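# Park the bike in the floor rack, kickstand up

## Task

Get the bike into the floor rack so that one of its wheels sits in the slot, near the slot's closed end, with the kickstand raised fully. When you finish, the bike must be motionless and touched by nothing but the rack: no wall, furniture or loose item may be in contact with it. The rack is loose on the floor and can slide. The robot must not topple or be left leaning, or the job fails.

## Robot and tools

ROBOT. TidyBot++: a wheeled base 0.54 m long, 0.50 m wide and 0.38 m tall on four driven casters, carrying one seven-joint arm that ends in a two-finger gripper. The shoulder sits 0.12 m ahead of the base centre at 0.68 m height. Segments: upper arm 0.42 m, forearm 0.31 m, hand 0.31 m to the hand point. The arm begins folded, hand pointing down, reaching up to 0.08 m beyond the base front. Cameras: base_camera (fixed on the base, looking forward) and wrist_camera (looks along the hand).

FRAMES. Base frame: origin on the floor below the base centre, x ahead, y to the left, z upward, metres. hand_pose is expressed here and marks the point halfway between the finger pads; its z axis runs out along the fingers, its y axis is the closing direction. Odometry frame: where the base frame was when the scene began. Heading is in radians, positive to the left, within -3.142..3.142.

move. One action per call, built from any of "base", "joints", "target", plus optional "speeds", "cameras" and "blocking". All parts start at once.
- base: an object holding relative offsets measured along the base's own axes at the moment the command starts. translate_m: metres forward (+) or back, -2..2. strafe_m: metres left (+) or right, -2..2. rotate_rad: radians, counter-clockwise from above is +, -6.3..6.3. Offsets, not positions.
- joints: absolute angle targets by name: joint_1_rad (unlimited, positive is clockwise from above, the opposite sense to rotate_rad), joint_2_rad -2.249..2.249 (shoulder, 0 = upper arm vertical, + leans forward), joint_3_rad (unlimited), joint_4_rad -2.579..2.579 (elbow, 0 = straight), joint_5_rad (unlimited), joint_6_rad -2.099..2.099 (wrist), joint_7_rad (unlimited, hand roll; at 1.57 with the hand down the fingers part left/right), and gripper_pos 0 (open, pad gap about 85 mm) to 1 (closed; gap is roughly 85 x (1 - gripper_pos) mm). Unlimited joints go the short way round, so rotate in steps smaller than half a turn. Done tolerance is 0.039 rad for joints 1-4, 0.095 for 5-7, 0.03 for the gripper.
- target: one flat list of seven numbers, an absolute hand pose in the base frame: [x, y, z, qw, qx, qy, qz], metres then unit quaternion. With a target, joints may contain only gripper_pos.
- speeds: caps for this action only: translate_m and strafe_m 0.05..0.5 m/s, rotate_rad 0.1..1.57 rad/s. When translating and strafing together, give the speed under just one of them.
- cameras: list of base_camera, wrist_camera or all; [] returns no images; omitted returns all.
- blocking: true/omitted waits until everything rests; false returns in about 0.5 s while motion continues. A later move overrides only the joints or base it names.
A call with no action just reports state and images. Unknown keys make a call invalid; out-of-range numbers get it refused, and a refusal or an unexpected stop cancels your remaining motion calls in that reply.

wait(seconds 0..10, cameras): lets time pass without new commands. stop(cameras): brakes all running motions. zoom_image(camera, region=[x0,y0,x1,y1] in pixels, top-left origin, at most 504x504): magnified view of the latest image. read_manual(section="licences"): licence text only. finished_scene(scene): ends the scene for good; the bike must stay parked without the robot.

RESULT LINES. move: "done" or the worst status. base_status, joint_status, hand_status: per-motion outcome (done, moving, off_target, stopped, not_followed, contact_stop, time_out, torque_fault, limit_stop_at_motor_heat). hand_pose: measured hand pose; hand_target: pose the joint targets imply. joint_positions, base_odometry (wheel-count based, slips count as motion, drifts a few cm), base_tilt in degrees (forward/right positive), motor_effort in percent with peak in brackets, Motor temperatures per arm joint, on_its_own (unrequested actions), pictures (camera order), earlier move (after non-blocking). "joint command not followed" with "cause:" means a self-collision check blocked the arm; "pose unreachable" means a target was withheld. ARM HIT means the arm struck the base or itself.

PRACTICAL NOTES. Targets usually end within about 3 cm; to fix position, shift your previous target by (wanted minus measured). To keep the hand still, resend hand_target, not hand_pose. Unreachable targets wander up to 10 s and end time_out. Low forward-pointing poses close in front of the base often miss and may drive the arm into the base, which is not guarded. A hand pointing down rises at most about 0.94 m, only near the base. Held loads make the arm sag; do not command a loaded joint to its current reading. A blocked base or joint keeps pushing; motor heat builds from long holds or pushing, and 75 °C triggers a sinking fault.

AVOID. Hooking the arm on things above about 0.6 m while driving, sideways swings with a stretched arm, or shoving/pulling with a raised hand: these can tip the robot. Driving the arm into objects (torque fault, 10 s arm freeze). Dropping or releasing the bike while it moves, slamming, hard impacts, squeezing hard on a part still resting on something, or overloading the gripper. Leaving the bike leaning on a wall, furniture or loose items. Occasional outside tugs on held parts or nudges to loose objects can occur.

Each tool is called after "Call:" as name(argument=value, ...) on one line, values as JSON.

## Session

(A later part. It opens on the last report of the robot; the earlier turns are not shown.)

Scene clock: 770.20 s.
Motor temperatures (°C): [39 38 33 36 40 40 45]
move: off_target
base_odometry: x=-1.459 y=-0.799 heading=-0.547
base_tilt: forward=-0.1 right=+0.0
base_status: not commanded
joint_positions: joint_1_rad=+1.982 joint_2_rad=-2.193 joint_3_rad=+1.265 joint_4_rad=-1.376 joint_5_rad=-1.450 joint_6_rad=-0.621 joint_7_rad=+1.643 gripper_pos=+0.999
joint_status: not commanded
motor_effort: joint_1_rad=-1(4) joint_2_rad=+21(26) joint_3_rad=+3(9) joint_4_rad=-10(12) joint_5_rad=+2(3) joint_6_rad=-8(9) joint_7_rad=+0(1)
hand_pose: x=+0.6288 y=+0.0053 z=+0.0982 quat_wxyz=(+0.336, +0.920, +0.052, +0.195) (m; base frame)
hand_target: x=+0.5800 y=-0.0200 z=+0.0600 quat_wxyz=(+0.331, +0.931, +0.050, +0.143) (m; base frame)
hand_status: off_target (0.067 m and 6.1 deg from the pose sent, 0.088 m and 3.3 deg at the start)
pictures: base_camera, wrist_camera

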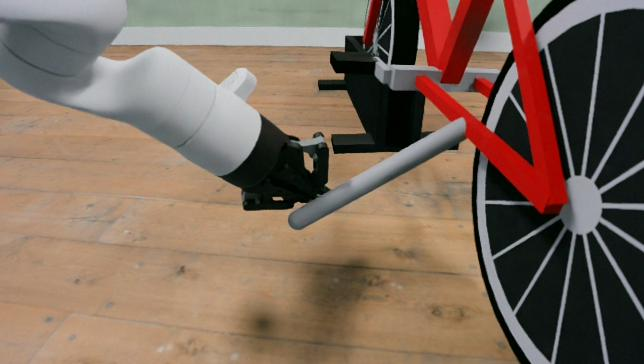

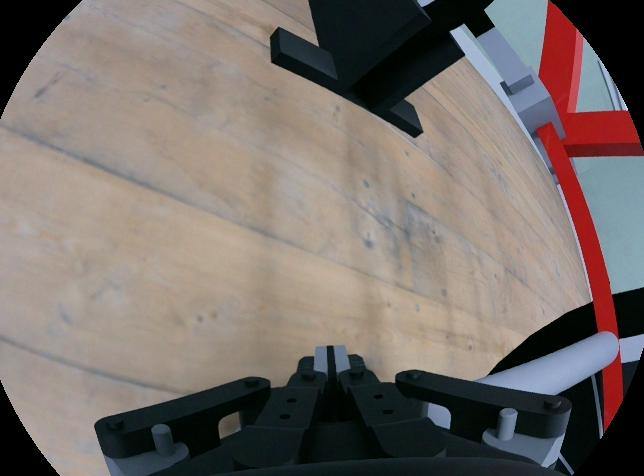

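Call:
move(target=[0.54, -0.04, 0.05, 0.331, 0.93, 0.05, 0.143], cameras=["base_camera"])

Call:
move(target=[0.50, -0.05, 0.05, 0.331, 0.93, 0.05, 0.143], cameras=["all"])

Scene clock: 774.97 s.
Motor temperatures (°C): [39 38 33 36 40 40 45]
move: off_target
base_odometry: x=-1.459 y=-0.799 heading=-0.547
base_tilt: forward=+0.0 right=+0.0
base_status: not commanded
joint_positions: joint_1_rad=+1.835 joint_2_rad=-2.195 joint_3_rad=+1.230 joint_4_rad=-1.466 joint_5_rad=-1.673 joint_6_rad=-0.705 joint_7_rad=+1.702 gripper_pos=+0.999
joint_status: not commanded
motor_effort: joint_1_rad=+0(5) joint_2_rad=+16(23) joint_3_rad=+14(16) joint_4_rad=-15(16) joint_5_rad=+3(4) joint_6_rad=+4(8) joint_7_rad=+0(1)
hand_pose: x=+0.5829 y=+0.0620 z=+0.0787 quat_wxyz=(+0.270, +0.943, +0.029, +0.190) (m; base frame)
hand_target: x=+0.5590 y=+0.0306 z=+0.0626 quat_wxyz=(+0.279, +0.946, +0.037, +0.160) (m; base frame)
hand_status: off_target (0.114 m and 9.3 deg from the pose sent, 0.111 m and 6.1 deg at the start; a joint's target at an end of its range on 23 of 23 steps)
pictures: base_camera
ARM HIT: the arm struck its own base or body hard.

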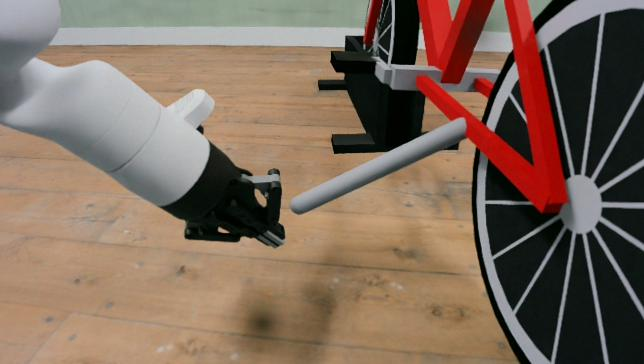

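Scene clock: 776.07 s.
Motor temperatures (°C): [39 38 33 36 40 40 45]
move: off_target
base_odometry: x=-1.459 y=-0.799 heading=-0.547
base_tilt: forward=+0.0 right=+0.0
base_status: not commanded
joint_positions: joint_1_rad=+1.676 joint_2_rad=-2.197 joint_3_rad=+1.200 joint_4_rad=-1.554 joint_5_rad=-1.794 joint_6_rad=-0.752 joint_7_rad=+1.719 gripper_pos=+0.999
joint_status: not commanded
motor_effort: joint_1_rad=-1(4) joint_2_rad=+18(19) joint_3_rad=+13(14) joint_4_rad=-16(16) joint_5_rad=+3(3) joint_6_rad=+4(5) joint_7_rad=+0(0)
hand_pose: x=+0.5451 y=+0.1071 z=+0.0769 quat_wxyz=(+0.233, +0.951, +0.035, +0.198) (m; base frame)
hand_target: x=+0.5119 y=+0.0687 z=+0.0591 quat_wxyz=(+0.243, +0.957, +0.033, +0.156) (m; base frame)
hand_status: off_target (0.166 m and 13.2 deg from the pose sent, 0.142 m and 9.3 deg at the start; a joint's target at an end of its range on 25 of 25 steps)
pictures: base_camera, wrist_camera

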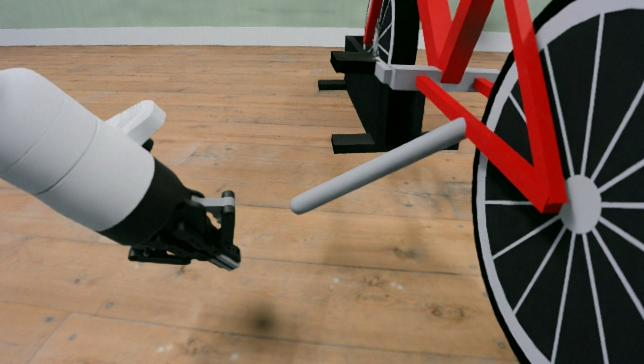

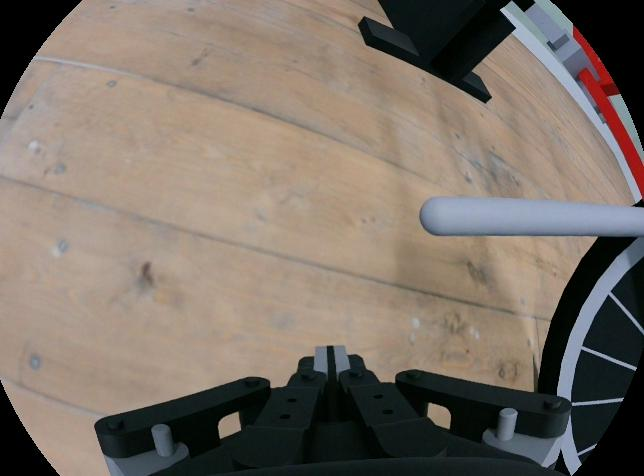

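Call:
move(target=[0.6, 0.2, 0.35, 0.331, 0.93, 0.05, 0.143], cameras=["base_camera"])

Call:
move(joints={"joint_1_rad": 0, "joint_2_rad": -0.34, "joint_3_rad": 3.11, "joint_4_rad": -2.51, "joint_5_rad": 0, "joint_6_rad": -0.6, "joint_7_rad": 1.57}, cameras=["all"])

Scene clock: 788.40 s.
Motor temperatures (°C): [39 37 33 36 40 40 45]
move: off_target
base_odometry: x=-1.459 y=-0.799 heading=-0.547
base_tilt: forward=-0.1 right=+0.0
base_status: not commanded
joint_positions: joint_1_rad=+1.787 joint_2_rad=-1.676 joint_3_rad=+1.396 joint_4_rad=-1.440 joint_5_rad=-0.986 joint_6_rad=-1.012 joint_7_rad=+1.589 gripper_pos=+0.999
joint_status: not commanded
motor_effort: joint_1_rad=-1(2) joint_2_rad=+36(36) joint_3_rad=+19(20) joint_4_rad=-3(16) joint_5_rad=+5(5) joint_6_rad=+3(5) joint_7_rad=+0(0)
hand_pose: x=+0.6085 y=+0.2042 z=+0.3325 quat_wxyz=(+0.315, +0.933, +0.081, +0.156) (m; base frame)
hand_target: x=+0.6000 y=+0.2000 z=+0.3500 quat_wxyz=(+0.331, +0.931, +0.050, +0.143) (m; base frame)
hand_status: off_target (0.020 m and 4.3 deg from the pose sent, 0.294 m and 13.2 deg at the start)
pictures: base_camera

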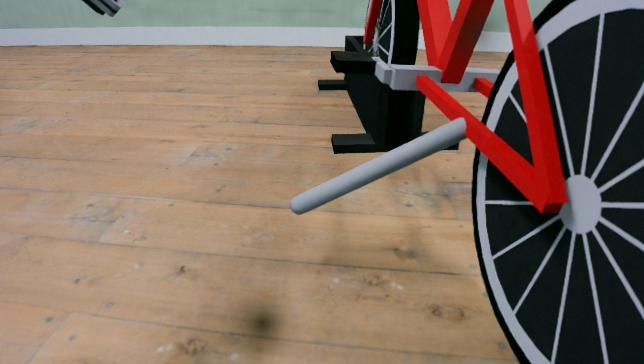

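Scene clock: 791.37 s.
Motor temperatures (°C): [39 37 33 36 40 40 45]
move: done
base_odometry: x=-1.459 y=-0.799 heading=-0.547
base_tilt: forward=-0.1 right=+0.0
base_status: not commanded
joint_positions: joint_1_rad=+0.012 joint_2_rad=-0.356 joint_3_rad=+3.092 joint_4_rad=-2.482 joint_5_rad=-0.070 joint_6_rad=-0.675 joint_7_rad=+1.589 gripper_pos=+0.999
joint_status: all done
motor_effort: joint_1_rad=-1(4) joint_2_rad=-2(40) joint_3_rad=+2(23) joint_4_rad=+15(19) joint_5_rad=+0(6) joint_6_rad=+3(8) joint_7_rad=+0(1)
hand_pose: x=+0.3424 y=+0.0217 z=+0.6169 quat_wxyz=(-0.019, +0.985, +0.005, +0.169) (m; base frame)
hand_target: x=+0.3508 y=+0.0075 z=+0.6110 quat_wxyz=(+0.002, +0.983, +0.015, +0.185) (m; base frame)
hand_status: not commanded
pictures: base_camera, wrist_camera

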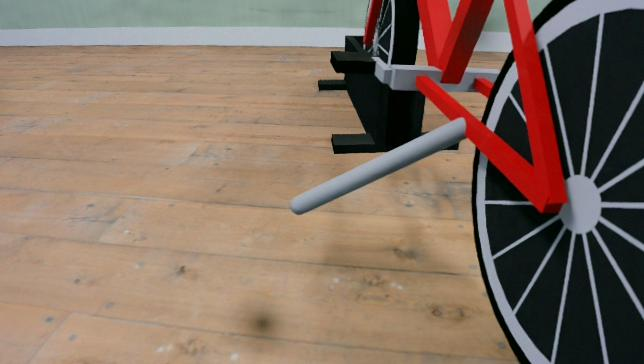

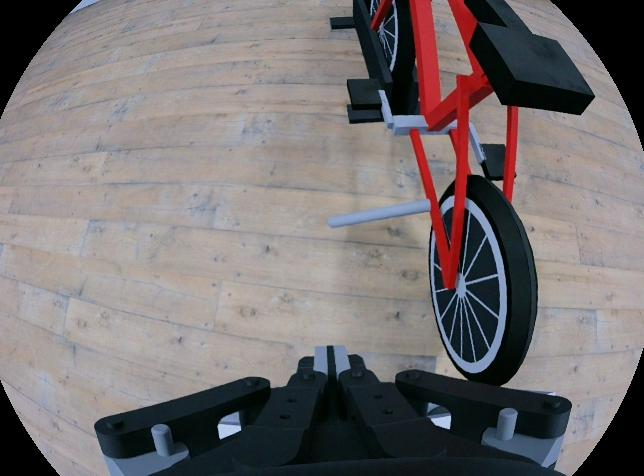

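Call:
move(target=[0.72, -0.02, 0.40, 0, 1, 0, 0], cameras=["all"])

Scene clock: 800.50 s.
Motor temperatures (°C): [39 37 33 36 40 40 45]
move: off_target
base_odometry: x=-1.459 y=-0.799 heading=-0.547
base_tilt: forward=+0.0 right=+0.1
base_status: not commanded
joint_positions: joint_1_rad=+0.014 joint_2_rad=+1.002 joint_3_rad=+3.143 joint_4_rad=-1.263 joint_5_rad=-0.067 joint_6_rad=-0.824 joint_7_rad=+1.589 gripper_pos=+0.999
joint_status: not commanded
motor_effort: joint_1_rad=-1(1) joint_2_rad=-43(44) joint_3_rad=+0(3) joint_4_rad=+10(16) joint_5_rad=+0(1) joint_6_rad=+1(4) joint_7_rad=+0(0)
hand_pose: x=+0.7318 y=+0.0072 z=+0.3969 quat_wxyz=(-0.024, +0.999, -0.020, +0.027) (m; base frame)
hand_target: x=+0.7200 y=-0.0200 z=+0.4000 quat_wxyz=(+0.000, +1.000, +0.000, +0.000) (m; base frame)
hand_status: off_target (0.030 m and 4.7 deg from the pose sent, 0.437 m and 19.6 deg at the start)
pictures: base_camera, wrist_camera

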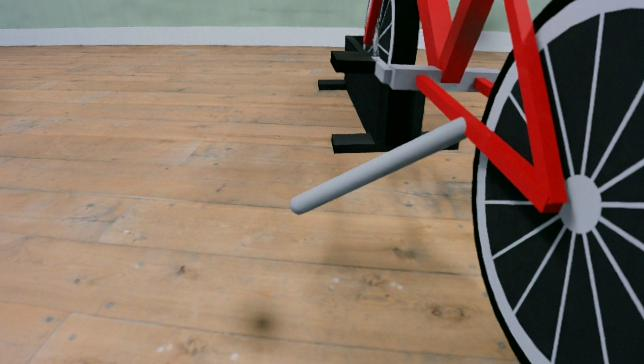

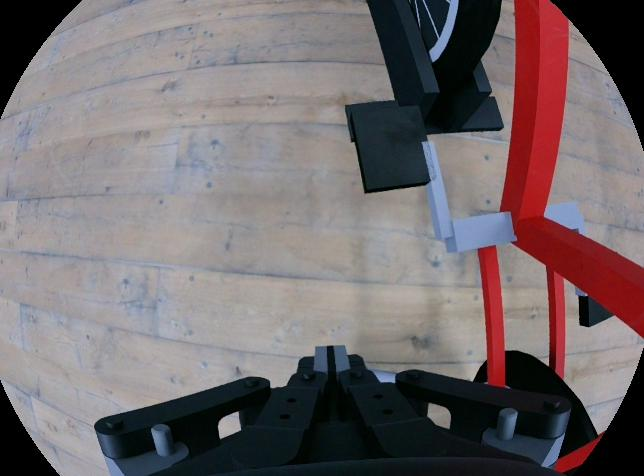

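Call:
move(target=[0.71, -0.05, 0.2, 0, 1, 0, 0], cameras=["base_camera"])

Call:
move(target=[0.70, -0.05, 0.075, 0, 1, 0, 0], cameras=["all"])

Scene clock: 808.00 s.
Motor temperatures (°C): [39 38 33 36 40 40 45]
move: off_target
base_odometry: x=-1.459 y=-0.799 heading=-0.547
base_tilt: forward=-0.1 right=+0.0
base_status: not commanded
joint_positions: joint_1_rad=+0.075 joint_2_rad=+1.373 joint_3_rad=+3.143 joint_4_rad=-1.185 joint_5_rad=-0.067 joint_6_rad=-0.687 joint_7_rad=+1.590 gripper_pos=+0.999
joint_status: not commanded
motor_effort: joint_1_rad=-1(2) joint_2_rad=-43(48) joint_3_rad=+0(2) joint_4_rad=+7(12) joint_5_rad=+0(1) joint_6_rad=+0(2) joint_7_rad=+0(0)
hand_pose: x=+0.6725 y=-0.0275 z=+0.1928 quat_wxyz=(-0.022, +0.997, -0.055, -0.051) (m; base frame)
hand_target: x=+0.7100 y=-0.0500 z=+0.2000 quat_wxyz=(+0.000, +1.000, +0.000, +0.000) (m; base frame)
hand_status: off_target (0.044 m and 8.9 deg from the pose sent, 0.206 m and 4.7 deg at the start)
pictures: base_camera

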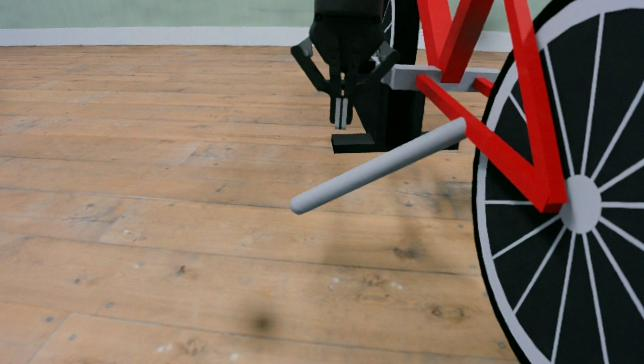

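Scene clock: 809.57 s.
Motor temperatures (°C): [39 38 33 36 40 40 45]
move: off_target
base_odometry: x=-1.459 y=-0.799 heading=-0.547
base_tilt: forward=-0.1 right=+0.0
base_status: not commanded
joint_positions: joint_1_rad=+0.075 joint_2_rad=+1.642 joint_3_rad=+3.143 joint_4_rad=-0.986 joint_5_rad=-0.067 joint_6_rad=-0.619 joint_7_rad=+1.590 gripper_pos=+0.999
joint_status: not commanded
motor_effort: joint_1_rad=-1(1) joint_2_rad=-43(47) joint_3_rad=+0(1) joint_4_rad=+7(8) joint_5_rad=+0(1) joint_6_rad=-1(3) joint_7_rad=+0(0)
hand_pose: x=+0.6604 y=-0.0277 z=+0.0687 quat_wxyz=(-0.020, +0.997, -0.056, -0.051) (m; base frame)
hand_target: x=+0.7000 y=-0.0500 z=+0.0750 quat_wxyz=(+0.000, +1.000, +0.000, +0.000) (m; base frame)
hand_status: off_target (0.046 m and 9.0 deg from the pose sent, 0.123 m and 8.9 deg at the start)
pictures: base_camera, wrist_camera

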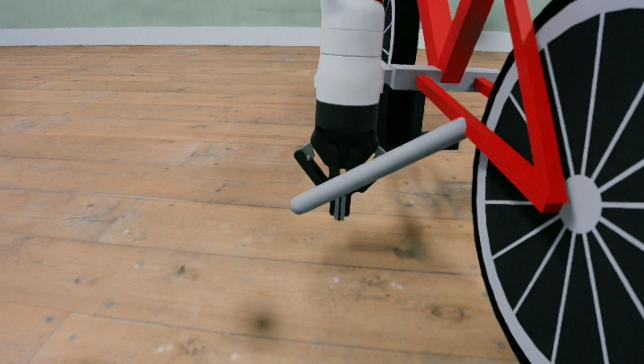

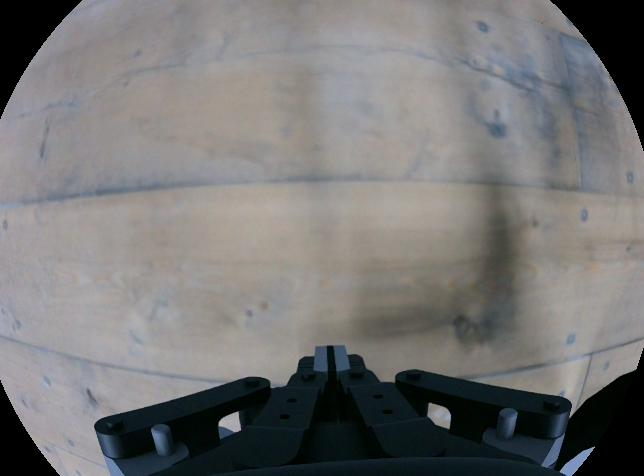

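Call:
move(target=[0.64, -0.05, 0.075, 0, 1, 0, 0], cameras=["base_camera"])

Call:
move(target=[0.59, -0.05, 0.085, 0, 1, 0, 0], cameras=["base_camera"])

Call:
move(target=[0.54, -0.05, 0.095, 0, 1, 0, 0], cameras=["base_camera"])

Scene clock: 814.73 s.
Motor temperatures (°C): [39 38 33 36 40 40 45]
move: off_target
base_odometry: x=-1.459 y=-0.799 heading=-0.547
base_tilt: forward=+0.0 right=+0.0
base_status: not commanded
joint_positions: joint_1_rad=+0.086 joint_2_rad=+1.570 joint_3_rad=+3.143 joint_4_rad=-1.187 joint_5_rad=-0.053 joint_6_rad=-0.380 joint_7_rad=+1.590 gripper_pos=+0.999
joint_status: not commanded
motor_effort: joint_1_rad=+1(1) joint_2_rad=-38(43) joint_3_rad=+2(2) joint_4_rad=+1(7) joint_5_rad=+0(1) joint_6_rad=-3(5) joint_7_rad=+0(0)
hand_pose: x=+0.6577 y=-0.0397 z=+0.0796 quat_wxyz=(-0.009, +0.998, -0.058, +0.003) (m; base frame)
hand_target: x=+0.6400 y=-0.0500 z=+0.0750 quat_wxyz=(+0.000, +1.000, +0.000, +0.000) (m; base frame)
hand_status: off_target (0.021 m and 6.8 deg from the pose sent, 0.031 m and 9.0 deg at the start)
pictures: base_camera

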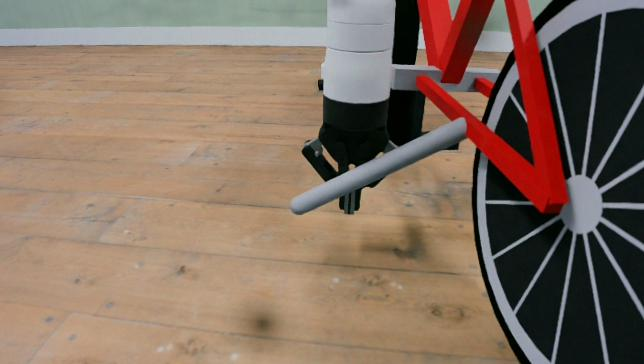

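Scene clock: 815.97 s.
Motor temperatures (°C): [39 38 33 36 40 40 45]
move: off_target
base_odometry: x=-1.459 y=-0.799 heading=-0.547
base_tilt: forward=-0.1 right=+0.0
base_status: not commanded
joint_positions: joint_1_rad=+0.091 joint_2_rad=+1.485 joint_3_rad=+3.141 joint_4_rad=-1.371 joint_5_rad=-0.021 joint_6_rad=-0.186 joint_7_rad=+1.590 gripper_pos=+0.999
joint_status: not commanded
motor_effort: joint_1_rad=+1(2) joint_2_rad=-31(38) joint_3_rad=+2(4) joint_4_rad=-6(7) joint_5_rad=-1(1) joint_6_rad=-7(8) joint_7_rad=-1(2)
hand_pose: x=+0.6558 y=-0.0461 z=+0.1063 quat_wxyz=(+0.000, +0.998, -0.046, +0.050) (m; base frame)
hand_target: x=+0.5900 y=-0.0500 z=+0.0850 quat_wxyz=(+0.000, +1.000, +0.000, +0.000) (m; base frame)
hand_status: off_target (0.069 m and 7.8 deg from the pose sent, 0.069 m and 6.8 deg at the start)
pictures: base_camera

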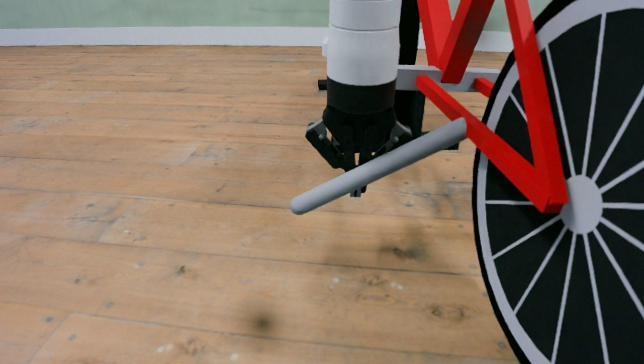

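Scene clock: 817.13 s.
Motor temperatures (°C): [39 38 33 36 40 40 45]
move: off_target
base_odometry: x=-1.459 y=-0.799 heading=-0.547
base_tilt: forward=+0.0 right=+0.1
base_status: not commanded
joint_positions: joint_1_rad=+0.096 joint_2_rad=+1.414 joint_3_rad=+3.138 joint_4_rad=-1.538 joint_5_rad=-0.001 joint_6_rad=-0.004 joint_7_rad=+1.590 gripper_pos=+0.999
joint_status: not commanded
motor_effort: joint_1_rad=+3(3) joint_2_rad=-26(32) joint_3_rad=+5(5) joint_4_rad=-11(14) joint_5_rad=+0(1) joint_6_rad=-11(12) joint_7_rad=+0(2)
hand_pose: x=+0.6493 y=-0.0471 z=+0.1331 quat_wxyz=(+0.003, +0.995, -0.038, +0.093) (m; base frame)
hand_target: x=+0.5400 y=-0.0500 z=+0.0950 quat_wxyz=(+0.000, +1.000, +0.000, +0.000) (m; base frame)
hand_status: off_target (0.116 m and 11.5 deg from the pose sent, 0.116 m and 7.8 deg at the start)
pictures: base_camera

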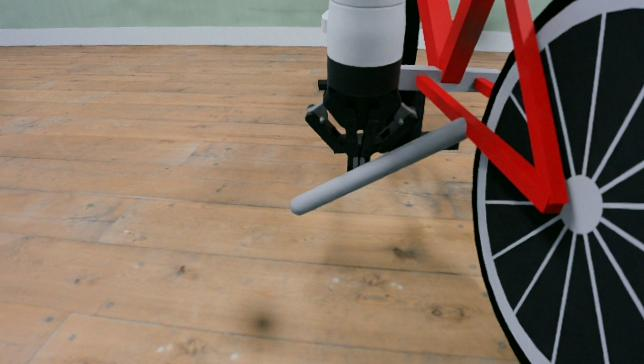

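Call:
move(target=[0.71, -0.03, 0.12, 0, 1, 0, 0], cameras=[])

Call:
move(target=[0.72, -0.03, 0.06, 0, 1, 0, 0], cameras=["base_camera"])

Scene clock: 824.20 s.
Motor temperatures (°C): [39 38 33 36 40 40 45]
move: off_target
base_odometry: x=-1.459 y=-0.799 heading=-0.547
base_tilt: forward=+0.0 right=+0.0
base_status: not commanded
joint_positions: joint_1_rad=+0.058 joint_2_rad=+1.536 joint_3_rad=+3.139 joint_4_rad=-1.049 joint_5_rad=-0.001 joint_6_rad=-0.501 joint_7_rad=+1.590 gripper_pos=+0.999
joint_status: not commanded
motor_effort: joint_1_rad=-1(3) joint_2_rad=-44(45) joint_3_rad=+0(5) joint_4_rad=+8(12) joint_5_rad=+0(1) joint_6_rad=+1(11) joint_7_rad=+0(0)
hand_pose: x=+0.7221 y=-0.0315 z=+0.1187 quat_wxyz=(-0.001, +0.999, -0.020, +0.028) (m; base frame)
hand_target: x=+0.7100 y=-0.0300 z=+0.1200 quat_wxyz=(+0.000, +1.000, +0.000, +0.000) (m; base frame)
hand_status: off_target (0.012 m and 3.9 deg from the pose sent, 0.064 m and 11.5 deg at the start)
pictures: none
No camera images: "cameras" was empty.

Scene clock: 825.73 s.
Motor temperatures (°C): [39 38 33 36 40 40 45]
move: off_target
base_odometry: x=-1.459 y=-0.799 heading=-0.547
base_tilt: forward=-0.1 right=+0.0
base_status: not commanded
joint_positions: joint_1_rad=+0.057 joint_2_rad=+1.705 joint_3_rad=+3.140 joint_4_rad=-0.833 joint_5_rad=-0.001 joint_6_rad=-0.556 joint_7_rad=+1.590 gripper_pos=+0.999
joint_status: not commanded
motor_effort: joint_1_rad=+0(1) joint_2_rad=-45(47) joint_3_rad=+1(1) joint_4_rad=+8(9) joint_5_rad=+0(1) joint_6_rad=+1(2) joint_7_rad=+0(0)
hand_pose: x=+0.7282 y=-0.0324 z=+0.0556 quat_wxyz=(+0.000, +1.000, -0.020, +0.024) (m; base frame)
hand_target: x=+0.7200 y=-0.0300 z=+0.0600 quat_wxyz=(+0.000, +1.000, +0.000, +0.000) (m; base frame)
hand_status: off_target (0.010 m and 3.5 deg from the pose sent, 0.059 m and 3.9 deg at the start)
pictures: base_camera

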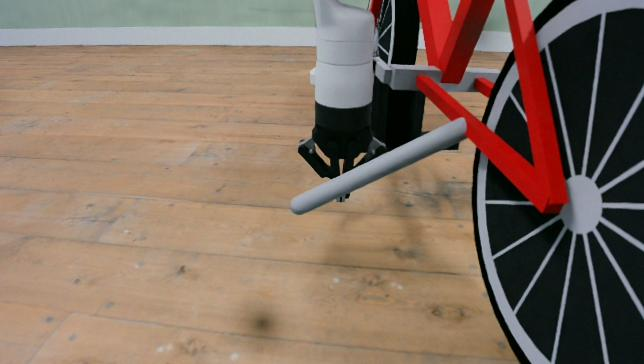

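Call:
move(target=[0.68, 0.0, 0.05, 0, 0.991, 0, -0.13], cameras=["base_camera"])

Call:
move(target=[0.62, 0.0, 0.04, 0, 0.985, 0, -0.17], cameras=["base_camera"])

Call:
move(target=[0.56, 0.0, 0.035, 0, 0.97, 0, -0.24], cameras=["base_camera"])

Scene clock: 837.33 s.
Motor temperatures (°C): [39 38 32 36 40 40 45]
move: off_target
base_odometry: x=-1.459 y=-0.799 heading=-0.547
base_tilt: forward=+0.0 right=+0.0
base_status: not commanded
joint_positions: joint_1_rad=+0.003 joint_2_rad=+1.874 joint_3_rad=+3.167 joint_4_rad=-0.414 joint_5_rad=-0.001 joint_6_rad=-1.057 joint_7_rad=+1.590 gripper_pos=+0.999
joint_status: not commanded
motor_effort: joint_1_rad=-1(2) joint_2_rad=-45(46) joint_3_rad=+1(2) joint_4_rad=+11(11) joint_5_rad=+1(1) joint_6_rad=-1(3) joint_7_rad=+0(0)
hand_pose: x=+0.6949 y=-0.0115 z=+0.0448 quat_wxyz=(+0.011, +0.995, +0.010, -0.101) (m; base frame)
hand_target: x=+0.6800 y=+0.0000 z=+0.0500 quat_wxyz=(+0.000, +0.992, +0.000, -0.130) (m; base frame)
hand_status: off_target (0.020 m and 3.7 deg from the pose sent, 0.058 m and 17.8 deg at the start)
pictures: base_camera

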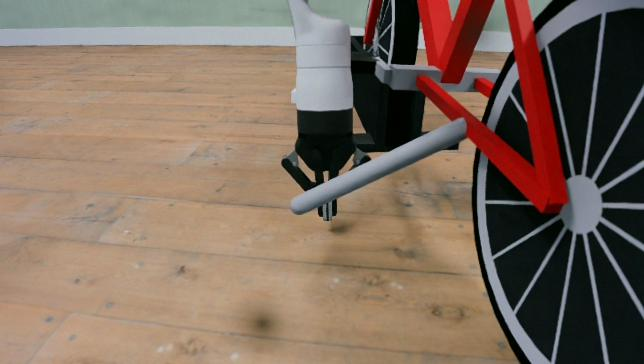

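Scene clock: 838.73 s.
Motor temperatures (°C): [39 38 32 36 40 40 45]
move: off_target
base_odometry: x=-1.459 y=-0.799 heading=-0.547
base_tilt: forward=+0.0 right=+0.0
base_status: not commanded
joint_positions: joint_1_rad=+0.002 joint_2_rad=+1.825 joint_3_rad=+3.168 joint_4_rad=-0.586 joint_5_rad=-0.002 joint_6_rad=-1.021 joint_7_rad=+1.590 gripper_pos=+0.999
joint_status: not commanded
motor_effort: joint_1_rad=-2(4) joint_2_rad=-40(45) joint_3_rad=+1(2) joint_4_rad=+3(10) joint_5_rad=+0(3) joint_6_rad=-10(12) joint_7_rad=+1(1)
hand_pose: x=+0.6466 y=-0.0118 z=+0.0434 quat_wxyz=(+0.011, +0.989, +0.010, -0.145) (m; base frame)
hand_target: x=+0.6200 y=+0.0000 z=+0.0400 quat_wxyz=(+0.000, +0.985, +0.000, -0.170) (m; base frame)
hand_status: off_target (0.029 m and 3.3 deg from the pose sent, 0.076 m and 8.1 deg at the start)
pictures: base_camera

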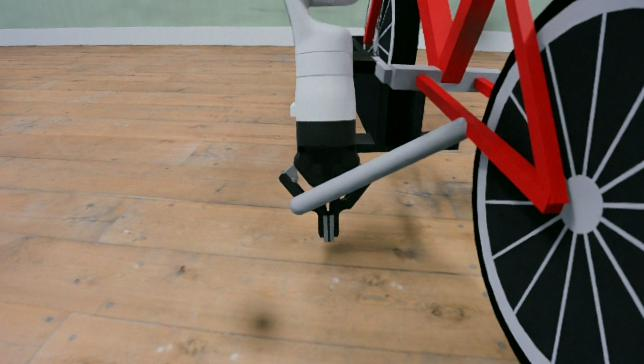

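Scene clock: 839.40 s.
Motor temperatures (°C): [39 38 32 36 40 40 45]
move: off_target
base_odometry: x=-1.459 y=-0.799 heading=-0.547
base_tilt: forward=+0.0 right=+0.0
base_status: not commanded
joint_positions: joint_1_rad=+0.000 joint_2_rad=+1.822 joint_3_rad=+3.168 joint_4_rad=-0.603 joint_5_rad=-0.002 joint_6_rad=-1.021 joint_7_rad=+1.590 gripper_pos=+0.999
joint_status: not commanded
motor_effort: joint_1_rad=+0(2) joint_2_rad=-37(40) joint_3_rad=+1(2) joint_4_rad=-1(3) joint_5_rad=+1(2) joint_6_rad=-13(14) joint_7_rad=+1(1)
hand_pose: x=+0.6393 y=-0.0111 z=+0.0429 quat_wxyz=(+0.011, +0.988, +0.010, -0.152) (m; base frame)
hand_target: x=+0.5600 y=+0.0000 z=+0.0350 quat_wxyz=(+0.000, +0.971, +0.000, -0.240) (m; base frame)
hand_status: off_target (0.080 m and 10.4 deg from the pose sent, 0.088 m and 11.2 deg at the start)
pictures: base_camera

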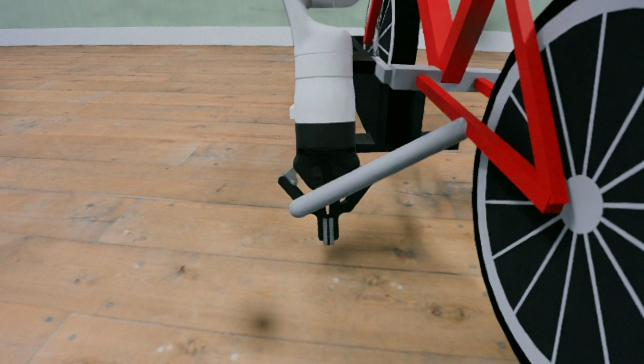

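Call:
move(target=[0.50, 0.0, 0.04, 0, 0.97, 0, -0.24], cameras=["base_camera"])

Call:
move(target=[0.45, 0.0, 0.05, 0, 0.97, 0, -0.24], cameras=["all"])

Scene clock: 843.43 s.
Motor temperatures (°C): [39 38 32 36 40 40 45]
move: off_target
base_odometry: x=-1.459 y=-0.799 heading=-0.547
base_tilt: forward=+0.0 right=+0.0
base_status: not commanded
joint_positions: joint_1_rad=-0.006 joint_2_rad=+1.733 joint_3_rad=+3.168 joint_4_rad=-0.983 joint_5_rad=-0.002 joint_6_rad=-0.889 joint_7_rad=+1.590 gripper_pos=+0.999
joint_status: not commanded
motor_effort: joint_1_rad=+0(3) joint_2_rad=-34(36) joint_3_rad=+2(3) joint_4_rad=-2(4) joint_5_rad=+1(2) joint_6_rad=-8(14) joint_7_rad=+0(1)
hand_pose: x=+0.5250 y=-0.0107 z=+0.0489 quat_wxyz=(+0.011, +0.973, +0.011, -0.230) (m; base frame)
hand_target: x=+0.5000 y=+0.0000 z=+0.0400 quat_wxyz=(+0.000, +0.971, +0.000, -0.240) (m; base frame)
hand_status: off_target (0.029 m and 2.2 deg from the pose sent, 0.140 m and 10.4 deg at the start)
pictures: base_camera

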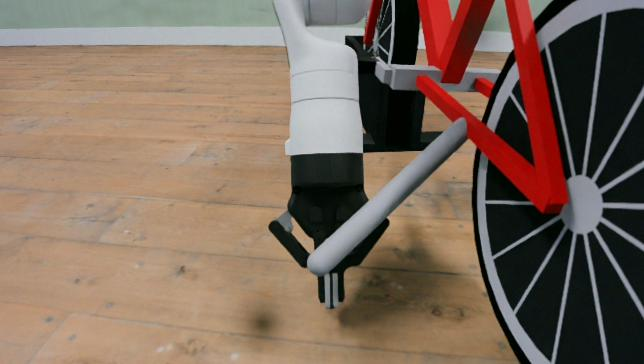

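Scene clock: 844.83 s.
Motor temperatures (°C): [39 38 32 36 40 40 45]
move: off_target
base_odometry: x=-1.459 y=-0.799 heading=-0.547
base_tilt: forward=+0.0 right=+0.0
base_status: not commanded
joint_positions: joint_1_rad=-0.006 joint_2_rad=+1.704 joint_3_rad=+3.168 joint_4_rad=-1.253 joint_5_rad=-0.002 joint_6_rad=-0.744 joint_7_rad=+1.590 gripper_pos=+0.999
joint_status: not commanded
motor_effort: joint_1_rad=-1(2) joint_2_rad=-36(38) joint_3_rad=+1(3) joint_4_rad=-1(3) joint_5_rad=+0(1) joint_6_rad=-4(8) joint_7_rad=+0(1)
hand_pose: x=+0.4286 y=-0.0119 z=+0.0528 quat_wxyz=(+0.011, +0.961, +0.009, -0.276) (m; base frame)
hand_target: x=+0.4500 y=+0.0000 z=+0.0500 quat_wxyz=(+0.000, +0.971, +0.000, -0.240) (m; base frame)
hand_status: off_target (0.025 m and 4.6 deg from the pose sent, 0.076 m and 2.2 deg at the start)
pictures: base_camera, wrist_camera

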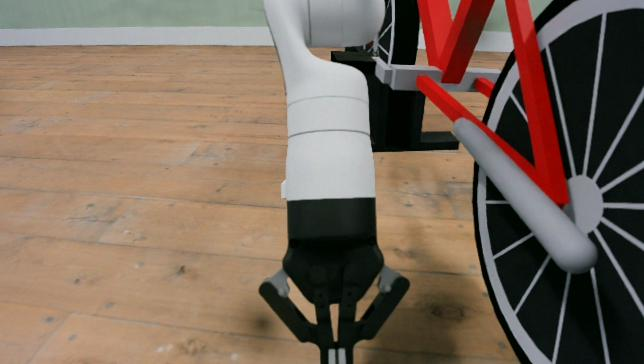

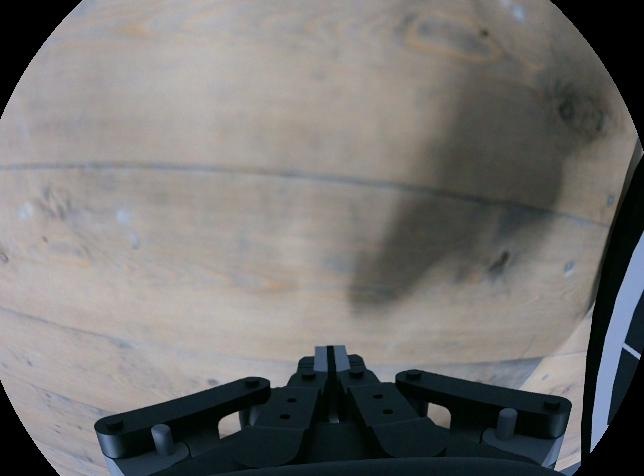

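Call:
move(target=[0.50, 0.03, 0.3, 0, 0.99, 0, -0.1], cameras=[])

Call:
move(joints={"joint_1_rad": 0, "joint_2_rad": -0.34, "joint_3_rad": 3.11, "joint_4_rad": -2.51, "joint_5_rad": 0, "joint_6_rad": -0.6, "joint_7_rad": 1.57}, cameras=["all"])

Call:
zoom_image(camera="base_camera", region=[300, 0, 644, 364])

Scene clock: 851.80 s.
Motor temperatures (°C): [39 38 32 36 40 40 45]
move: off_target
base_odometry: x=-1.459 y=-0.799 heading=-0.547
base_tilt: forward=+0.0 right=-0.1
base_status: not commanded
joint_positions: joint_1_rad=-0.056 joint_2_rad=+1.030 joint_3_rad=+3.165 joint_4_rad=-1.823 joint_5_rad=-0.002 joint_6_rad=-0.561 joint_7_rad=+1.590 gripper_pos=+0.999
joint_status: not commanded
motor_effort: joint_1_rad=-1(1) joint_2_rad=-34(38) joint_3_rad=+1(2) joint_4_rad=+1(3) joint_5_rad=+0(1) joint_6_rad=-3(5) joint_7_rad=+0(0)
hand_pose: x=+0.4855 y=+0.0101 z=+0.2972 quat_wxyz=(+0.011, +0.990, +0.029, -0.135) (m; base frame)
hand_target: x=+0.5000 y=+0.0300 z=+0.3000 quat_wxyz=(+0.000, +0.995, +0.000, -0.100) (m; base frame)
hand_status: off_target (0.025 m and 5.4 deg from the pose sent, 0.261 m and 20.6 deg at the start)
pictures: none
No camera images: "cameras" was empty.

Scene clock: 854.40 s.
Motor temperatures (°C): [39 38 32 36 40 40 45]
move: done
base_odometry: x=-1.459 y=-0.799 heading=-0.547
base_tilt: forward=-0.1 right=+0.0
base_status: not commanded
joint_positions: joint_1_rad=-0.012 joint_2_rad=-0.324 joint_3_rad=+3.129 joint_4_rad=-2.482 joint_5_rad=-0.002 joint_6_rad=-0.560 joint_7_rad=+1.590 gripper_pos=+0.999
joint_status: all done
motor_effort: joint_1_rad=-1(2) joint_2_rad=-3(35) joint_3_rad=+2(3) joint_4_rad=+14(16) joint_5_rad=+0(2) joint_6_rad=+4(5) joint_7_rad=+0(1)
hand_pose: x=+0.3742 y=+0.0075 z=+0.6224 quat_wxyz=(+0.001, +0.978, +0.021, +0.210) (m; base frame)
hand_target: x=+0.3508 y=+0.0075 z=+0.6110 quat_wxyz=(+0.002, +0.983, +0.015, +0.185) (m; base frame)
hand_status: not commanded
pictures: base_camera, wrist_camera

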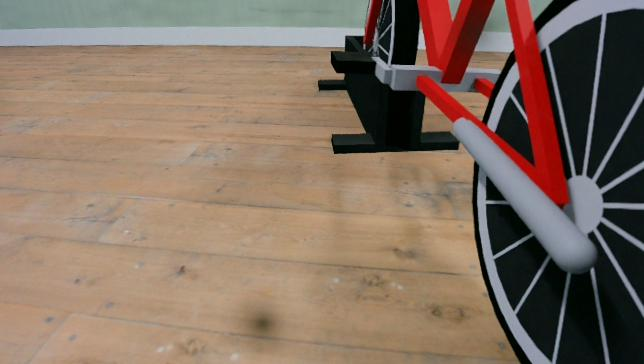

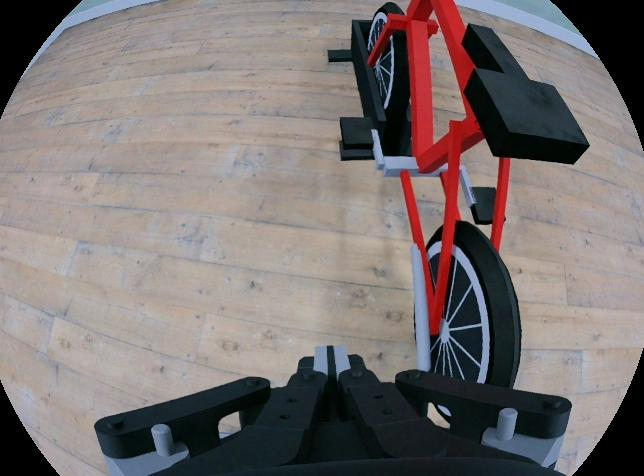

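Scaled by 1.385.

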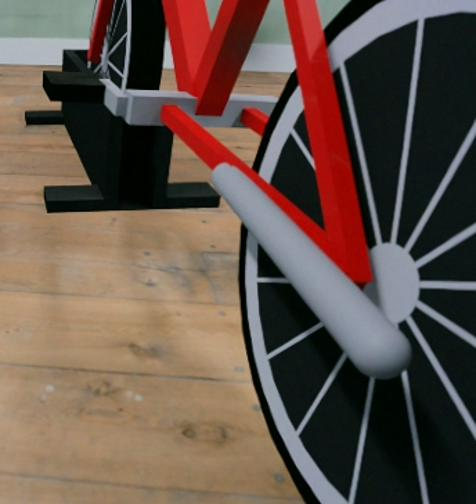

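Call:
move(base={"translate_m": -0.06}, joints={"joint_1_rad": -0.7}, cameras=[])

Call:
move(base={"strafe_m": -0.2}, cameras=["all"])

Scene clock: 861.97 s.
Motor temperatures (°C): [39 38 32 36 40 40 45]
move: done
base_odometry: x=-1.510 y=-0.767 heading=-0.547
base_tilt: forward=-0.1 right=+0.0
base_status: done
joint_positions: joint_1_rad=-0.689 joint_2_rad=-0.333 joint_3_rad=+3.127 joint_4_rad=-2.489 joint_5_rad=-0.002 joint_6_rad=-0.560 joint_7_rad=+1.590 gripper_pos=+0.999
joint_status: all done
motor_effort: joint_1_rad=+0(2) joint_2_rad=-3(5) joint_3_rad=+2(3) joint_4_rad=+15(16) joint_5_rad=+0(1) joint_6_rad=+3(6) joint_7_rad=+0(0)
hand_pose: x=+0.3110 y=+0.1644 z=+0.6222 quat_wxyz=(-0.069, +0.914, +0.345, +0.199) (m; base frame)
hand_target: x=+0.2915 y=+0.1551 z=+0.6110 quat_wxyz=(-0.061, +0.918, +0.351, +0.174) (m; base frame)
hand_status: not commanded
pictures: none
No camera images: "cameras" was empty.

Scene clock: 863.50 s.
Motor temperatures (°C): [39 38 32 36 40 40 45]
move: done
base_odometry: x=-1.614 y=-0.938 heading=-0.546
base_tilt: forward=-0.1 right=+0.0
base_status: done
joint_positions: joint_1_rad=-0.690 joint_2_rad=-0.334 joint_3_rad=+3.125 joint_4_rad=-2.490 joint_5_rad=-0.002 joint_6_rad=-0.560 joint_7_rad=+1.590 gripper_pos=+0.999
joint_status: not commanded
motor_effort: joint_1_rad=-1(2) joint_2_rad=-3(4) joint_3_rad=+2(3) joint_4_rad=+15(15) joint_5_rad=+0(1) joint_6_rad=+4(5) joint_7_rad=+0(0)
hand_pose: x=+0.3103 y=+0.1646 z=+0.6221 quat_wxyz=(-0.069, +0.914, +0.346, +0.200) (m; base frame)
hand_target: x=+0.2915 y=+0.1551 z=+0.6110 quat_wxyz=(-0.061, +0.918, +0.351, +0.174) (m; base frame)
hand_status: not commanded
pictures: base_camera, wrist_camera

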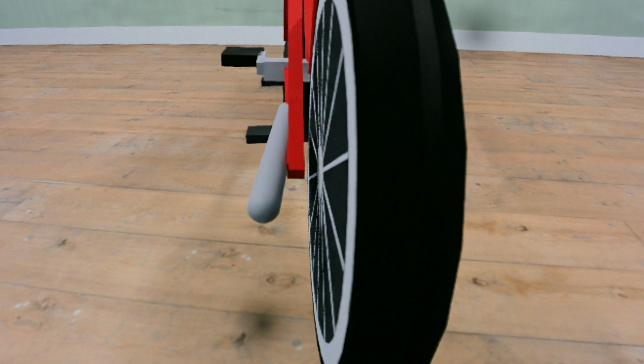

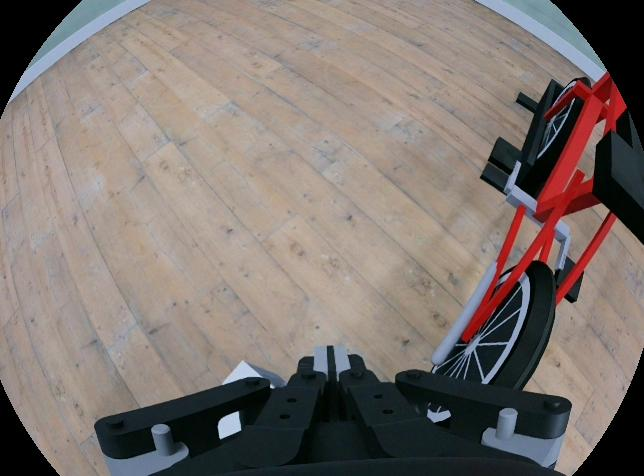

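Call:
move(base={"translate_m": 0.15}, speeds={"translate_m": 0.05}, cameras=["all"])

Call:
move(base={"translate_m": -0.5}, speeds={"translate_m": 0.25}, joints={"joint_1_rad": 0.5}, cameras=["all"])

Scene clock: 873.70 s.
Motor temperatures (°C): [39 38 32 36 40 40 45]
move: done
base_odometry: x=-1.486 y=-1.016 heading=-0.546
base_tilt: forward=+0.0 right=-0.1
base_status: done
joint_positions: joint_1_rad=-0.690 joint_2_rad=-0.335 joint_3_rad=+3.125 joint_4_rad=-2.490 joint_5_rad=-0.002 joint_6_rad=-0.560 joint_7_rad=+1.590 gripper_pos=+0.999
joint_status: not commanded
motor_effort: joint_1_rad=+0(1) joint_2_rad=-3(4) joint_3_rad=+1(3) joint_4_rad=+15(16) joint_5_rad=+0(1) joint_6_rad=+5(5) joint_7_rad=+0(0)
hand_pose: x=+0.3103 y=+0.1647 z=+0.6222 quat_wxyz=(-0.069, +0.914, +0.347, +0.200) (m; base frame)
hand_target: x=+0.2915 y=+0.1551 z=+0.6110 quat_wxyz=(-0.061, +0.918, +0.351, +0.174) (m; base frame)
hand_status: not commanded
pictures: base_camera, wrist_camera

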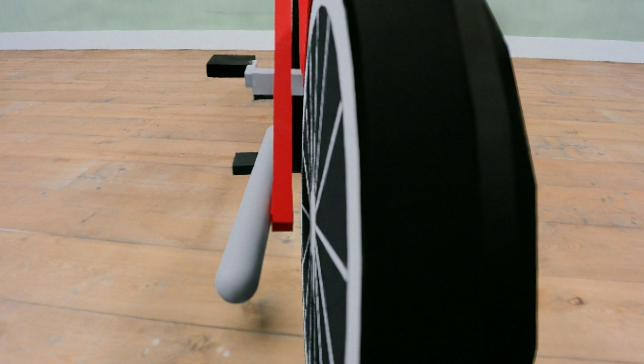

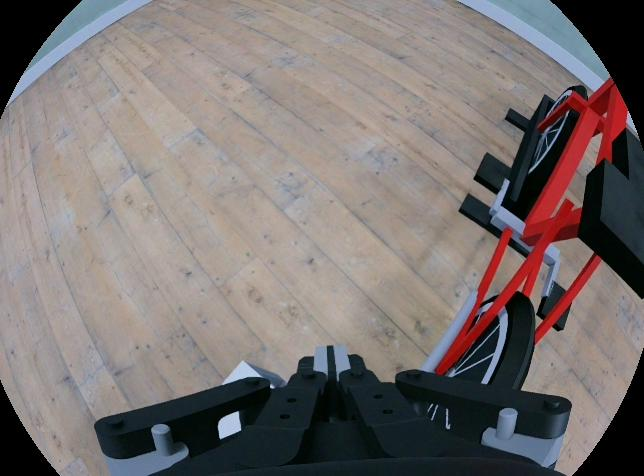

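Scene clock: 876.53 s.
Motor temperatures (°C): [39 38 32 36 40 40 45]
move: done
base_odometry: x=-1.913 y=-0.757 heading=-0.546
base_tilt: forward=-0.1 right=+0.1
base_status: done
joint_positions: joint_1_rad=+0.489 joint_2_rad=-0.336 joint_3_rad=+3.123 joint_4_rad=-2.490 joint_5_rad=-0.002 joint_6_rad=-0.560 joint_7_rad=+1.590 gripper_pos=+0.999
joint_status: all done
motor_effort: joint_1_rad=-1(2) joint_2_rad=-3(5) joint_3_rad=+2(3) joint_4_rad=+14(16) joint_5_rad=+0(1) joint_6_rad=+4(6) joint_7_rad=+0(0)
hand_pose: x=+0.3442 y=-0.1136 z=+0.6223 quat_wxyz=(+0.054, +0.952, -0.219, +0.205) (m; base frame)
hand_target: x=+0.3261 y=-0.1045 z=+0.6110 quat_wxyz=(+0.048, +0.956, -0.228, +0.178) (m; base frame)
hand_status: not commanded
pictures: base_camera, wrist_camera

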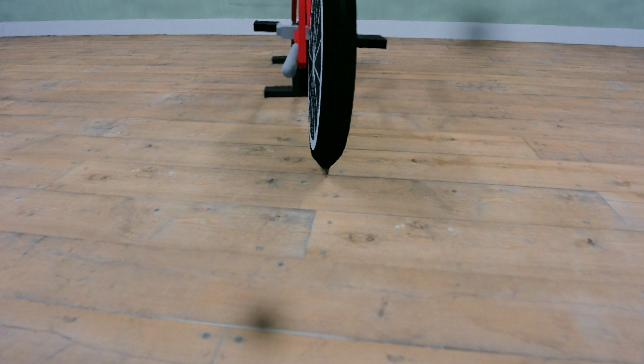

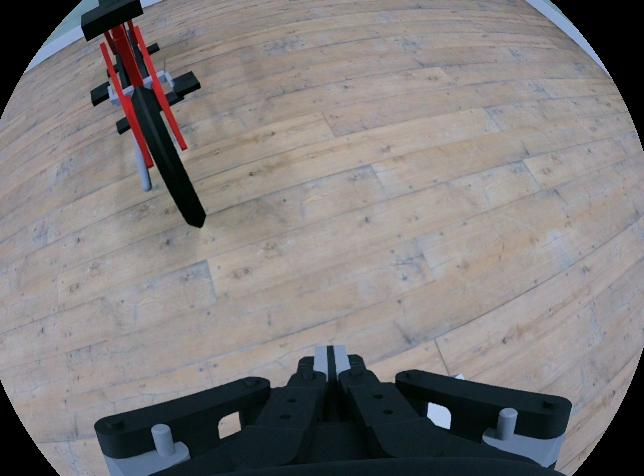

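Call:
move(base={"strafe_m": 0.95, "rotate_rad": -1.57}, joints={"joint_1_rad": 0}, cameras=["all"])

Call:
move(base={"strafe_m": 0.95}, cameras=["all"])

Scene clock: 884.50 s.
Motor temperatures (°C): [39 38 32 36 40 40 45]
move: done
base_odometry: x=-1.419 y=+0.055 heading=-2.117
base_tilt: forward=-0.1 right=+0.0
base_status: done
joint_positions: joint_1_rad=+0.010 joint_2_rad=-0.339 joint_3_rad=+3.123 joint_4_rad=-2.493 joint_5_rad=-0.002 joint_6_rad=-0.560 joint_7_rad=+1.590 gripper_pos=+0.999
joint_status: all done
motor_effort: joint_1_rad=-1(2) joint_2_rad=-3(5) joint_3_rad=+3(3) joint_4_rad=+14(16) joint_5_rad=+0(1) joint_6_rad=+4(5) joint_7_rad=+0(0)
hand_pose: x=+0.3703 y=+0.0030 z=+0.6222 quat_wxyz=(+0.004, +0.977, +0.013, +0.212) (m; base frame)
hand_target: x=+0.3508 y=+0.0075 z=+0.6110 quat_wxyz=(+0.002, +0.983, +0.015, +0.185) (m; base frame)
hand_status: not commanded
pictures: base_camera, wrist_camera

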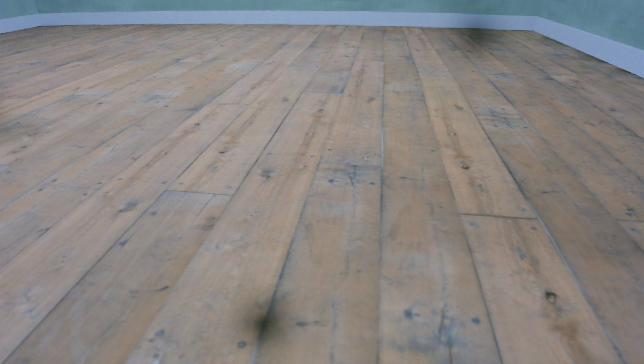

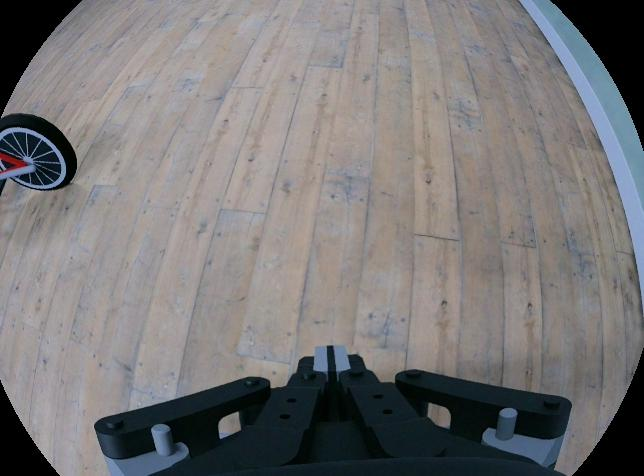

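Scene clock: 887.50 s.
Motor temperatures (°C): [39 38 32 36 40 40 45]
move: done
base_odometry: x=-0.607 y=-0.438 heading=-2.116
base_tilt: forward=+0.0 right=-0.1
base_status: done
joint_positions: joint_1_rad=+0.010 joint_2_rad=-0.339 joint_3_rad=+3.122 joint_4_rad=-2.493 joint_5_rad=-0.002 joint_6_rad=-0.560 joint_7_rad=+1.590 gripper_pos=+0.999
joint_status: not commanded
motor_effort: joint_1_rad=-1(2) joint_2_rad=-3(3) joint_3_rad=+2(3) joint_4_rad=+14(16) joint_5_rad=+0(1) joint_6_rad=+5(5) joint_7_rad=+0(0)
hand_pose: x=+0.3703 y=+0.0034 z=+0.6222 quat_wxyz=(+0.004, +0.977, +0.014, +0.212) (m; base frame)
hand_target: x=+0.3508 y=+0.0075 z=+0.6110 quat_wxyz=(+0.002, +0.983, +0.015, +0.185) (m; base frame)
hand_status: not commanded
pictures: base_camera, wrist_camera

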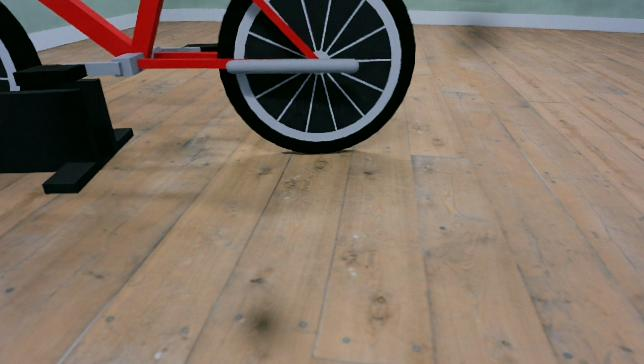

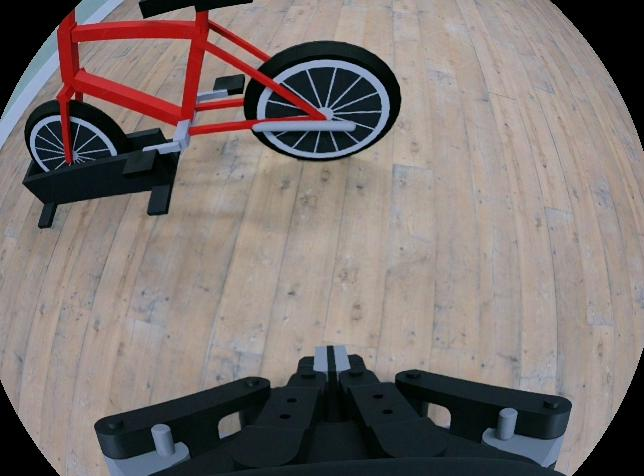

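Call:
move(base={"strafe_m": 0.6}, cameras=["all"])

Call:
zoom_image(camera="base_camera", region=[100, 0, 500, 250])

Scene clock: 892.83 s.
Motor temperatures (°C): [39 38 32 36 40 40 45]
move: done
base_odometry: x=-0.094 y=-0.749 heading=-2.116
base_tilt: forward=-0.1 right=+0.0
base_status: done
joint_positions: joint_1_rad=+0.009 joint_2_rad=-0.339 joint_3_rad=+3.120 joint_4_rad=-2.493 joint_5_rad=-0.002 joint_6_rad=-0.560 joint_7_rad=+1.590 gripper_pos=+0.999
joint_status: not commanded
motor_effort: joint_1_rad=-1(1) joint_2_rad=-3(3) joint_3_rad=+2(3) joint_4_rad=+14(15) joint_5_rad=+0(1) joint_6_rad=+3(5) joint_7_rad=+0(0)
hand_pose: x=+0.3702 y=+0.0042 z=+0.6222 quat_wxyz=(+0.004, +0.977, +0.015, +0.212) (m; base frame)
hand_target: x=+0.3508 y=+0.0075 z=+0.6110 quat_wxyz=(+0.002, +0.983, +0.015, +0.185) (m; base frame)
hand_status: not commanded
pictures: base_camera, wrist_camera

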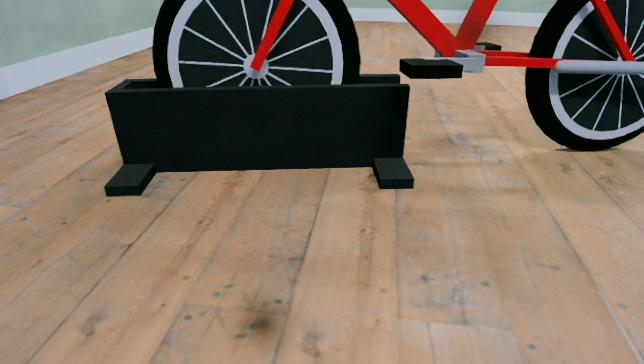

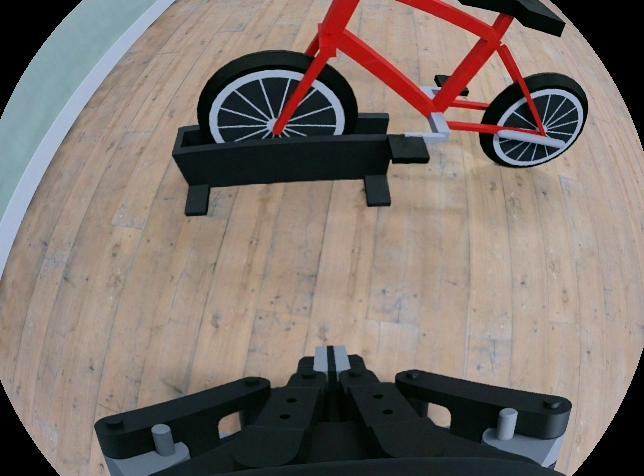

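Scaled by 1.260.

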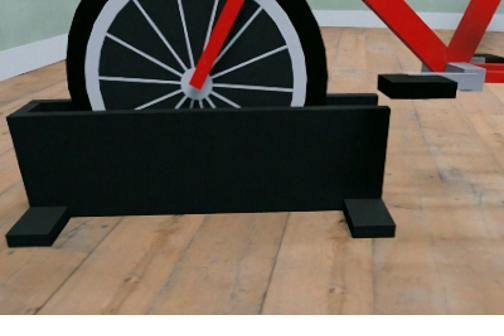

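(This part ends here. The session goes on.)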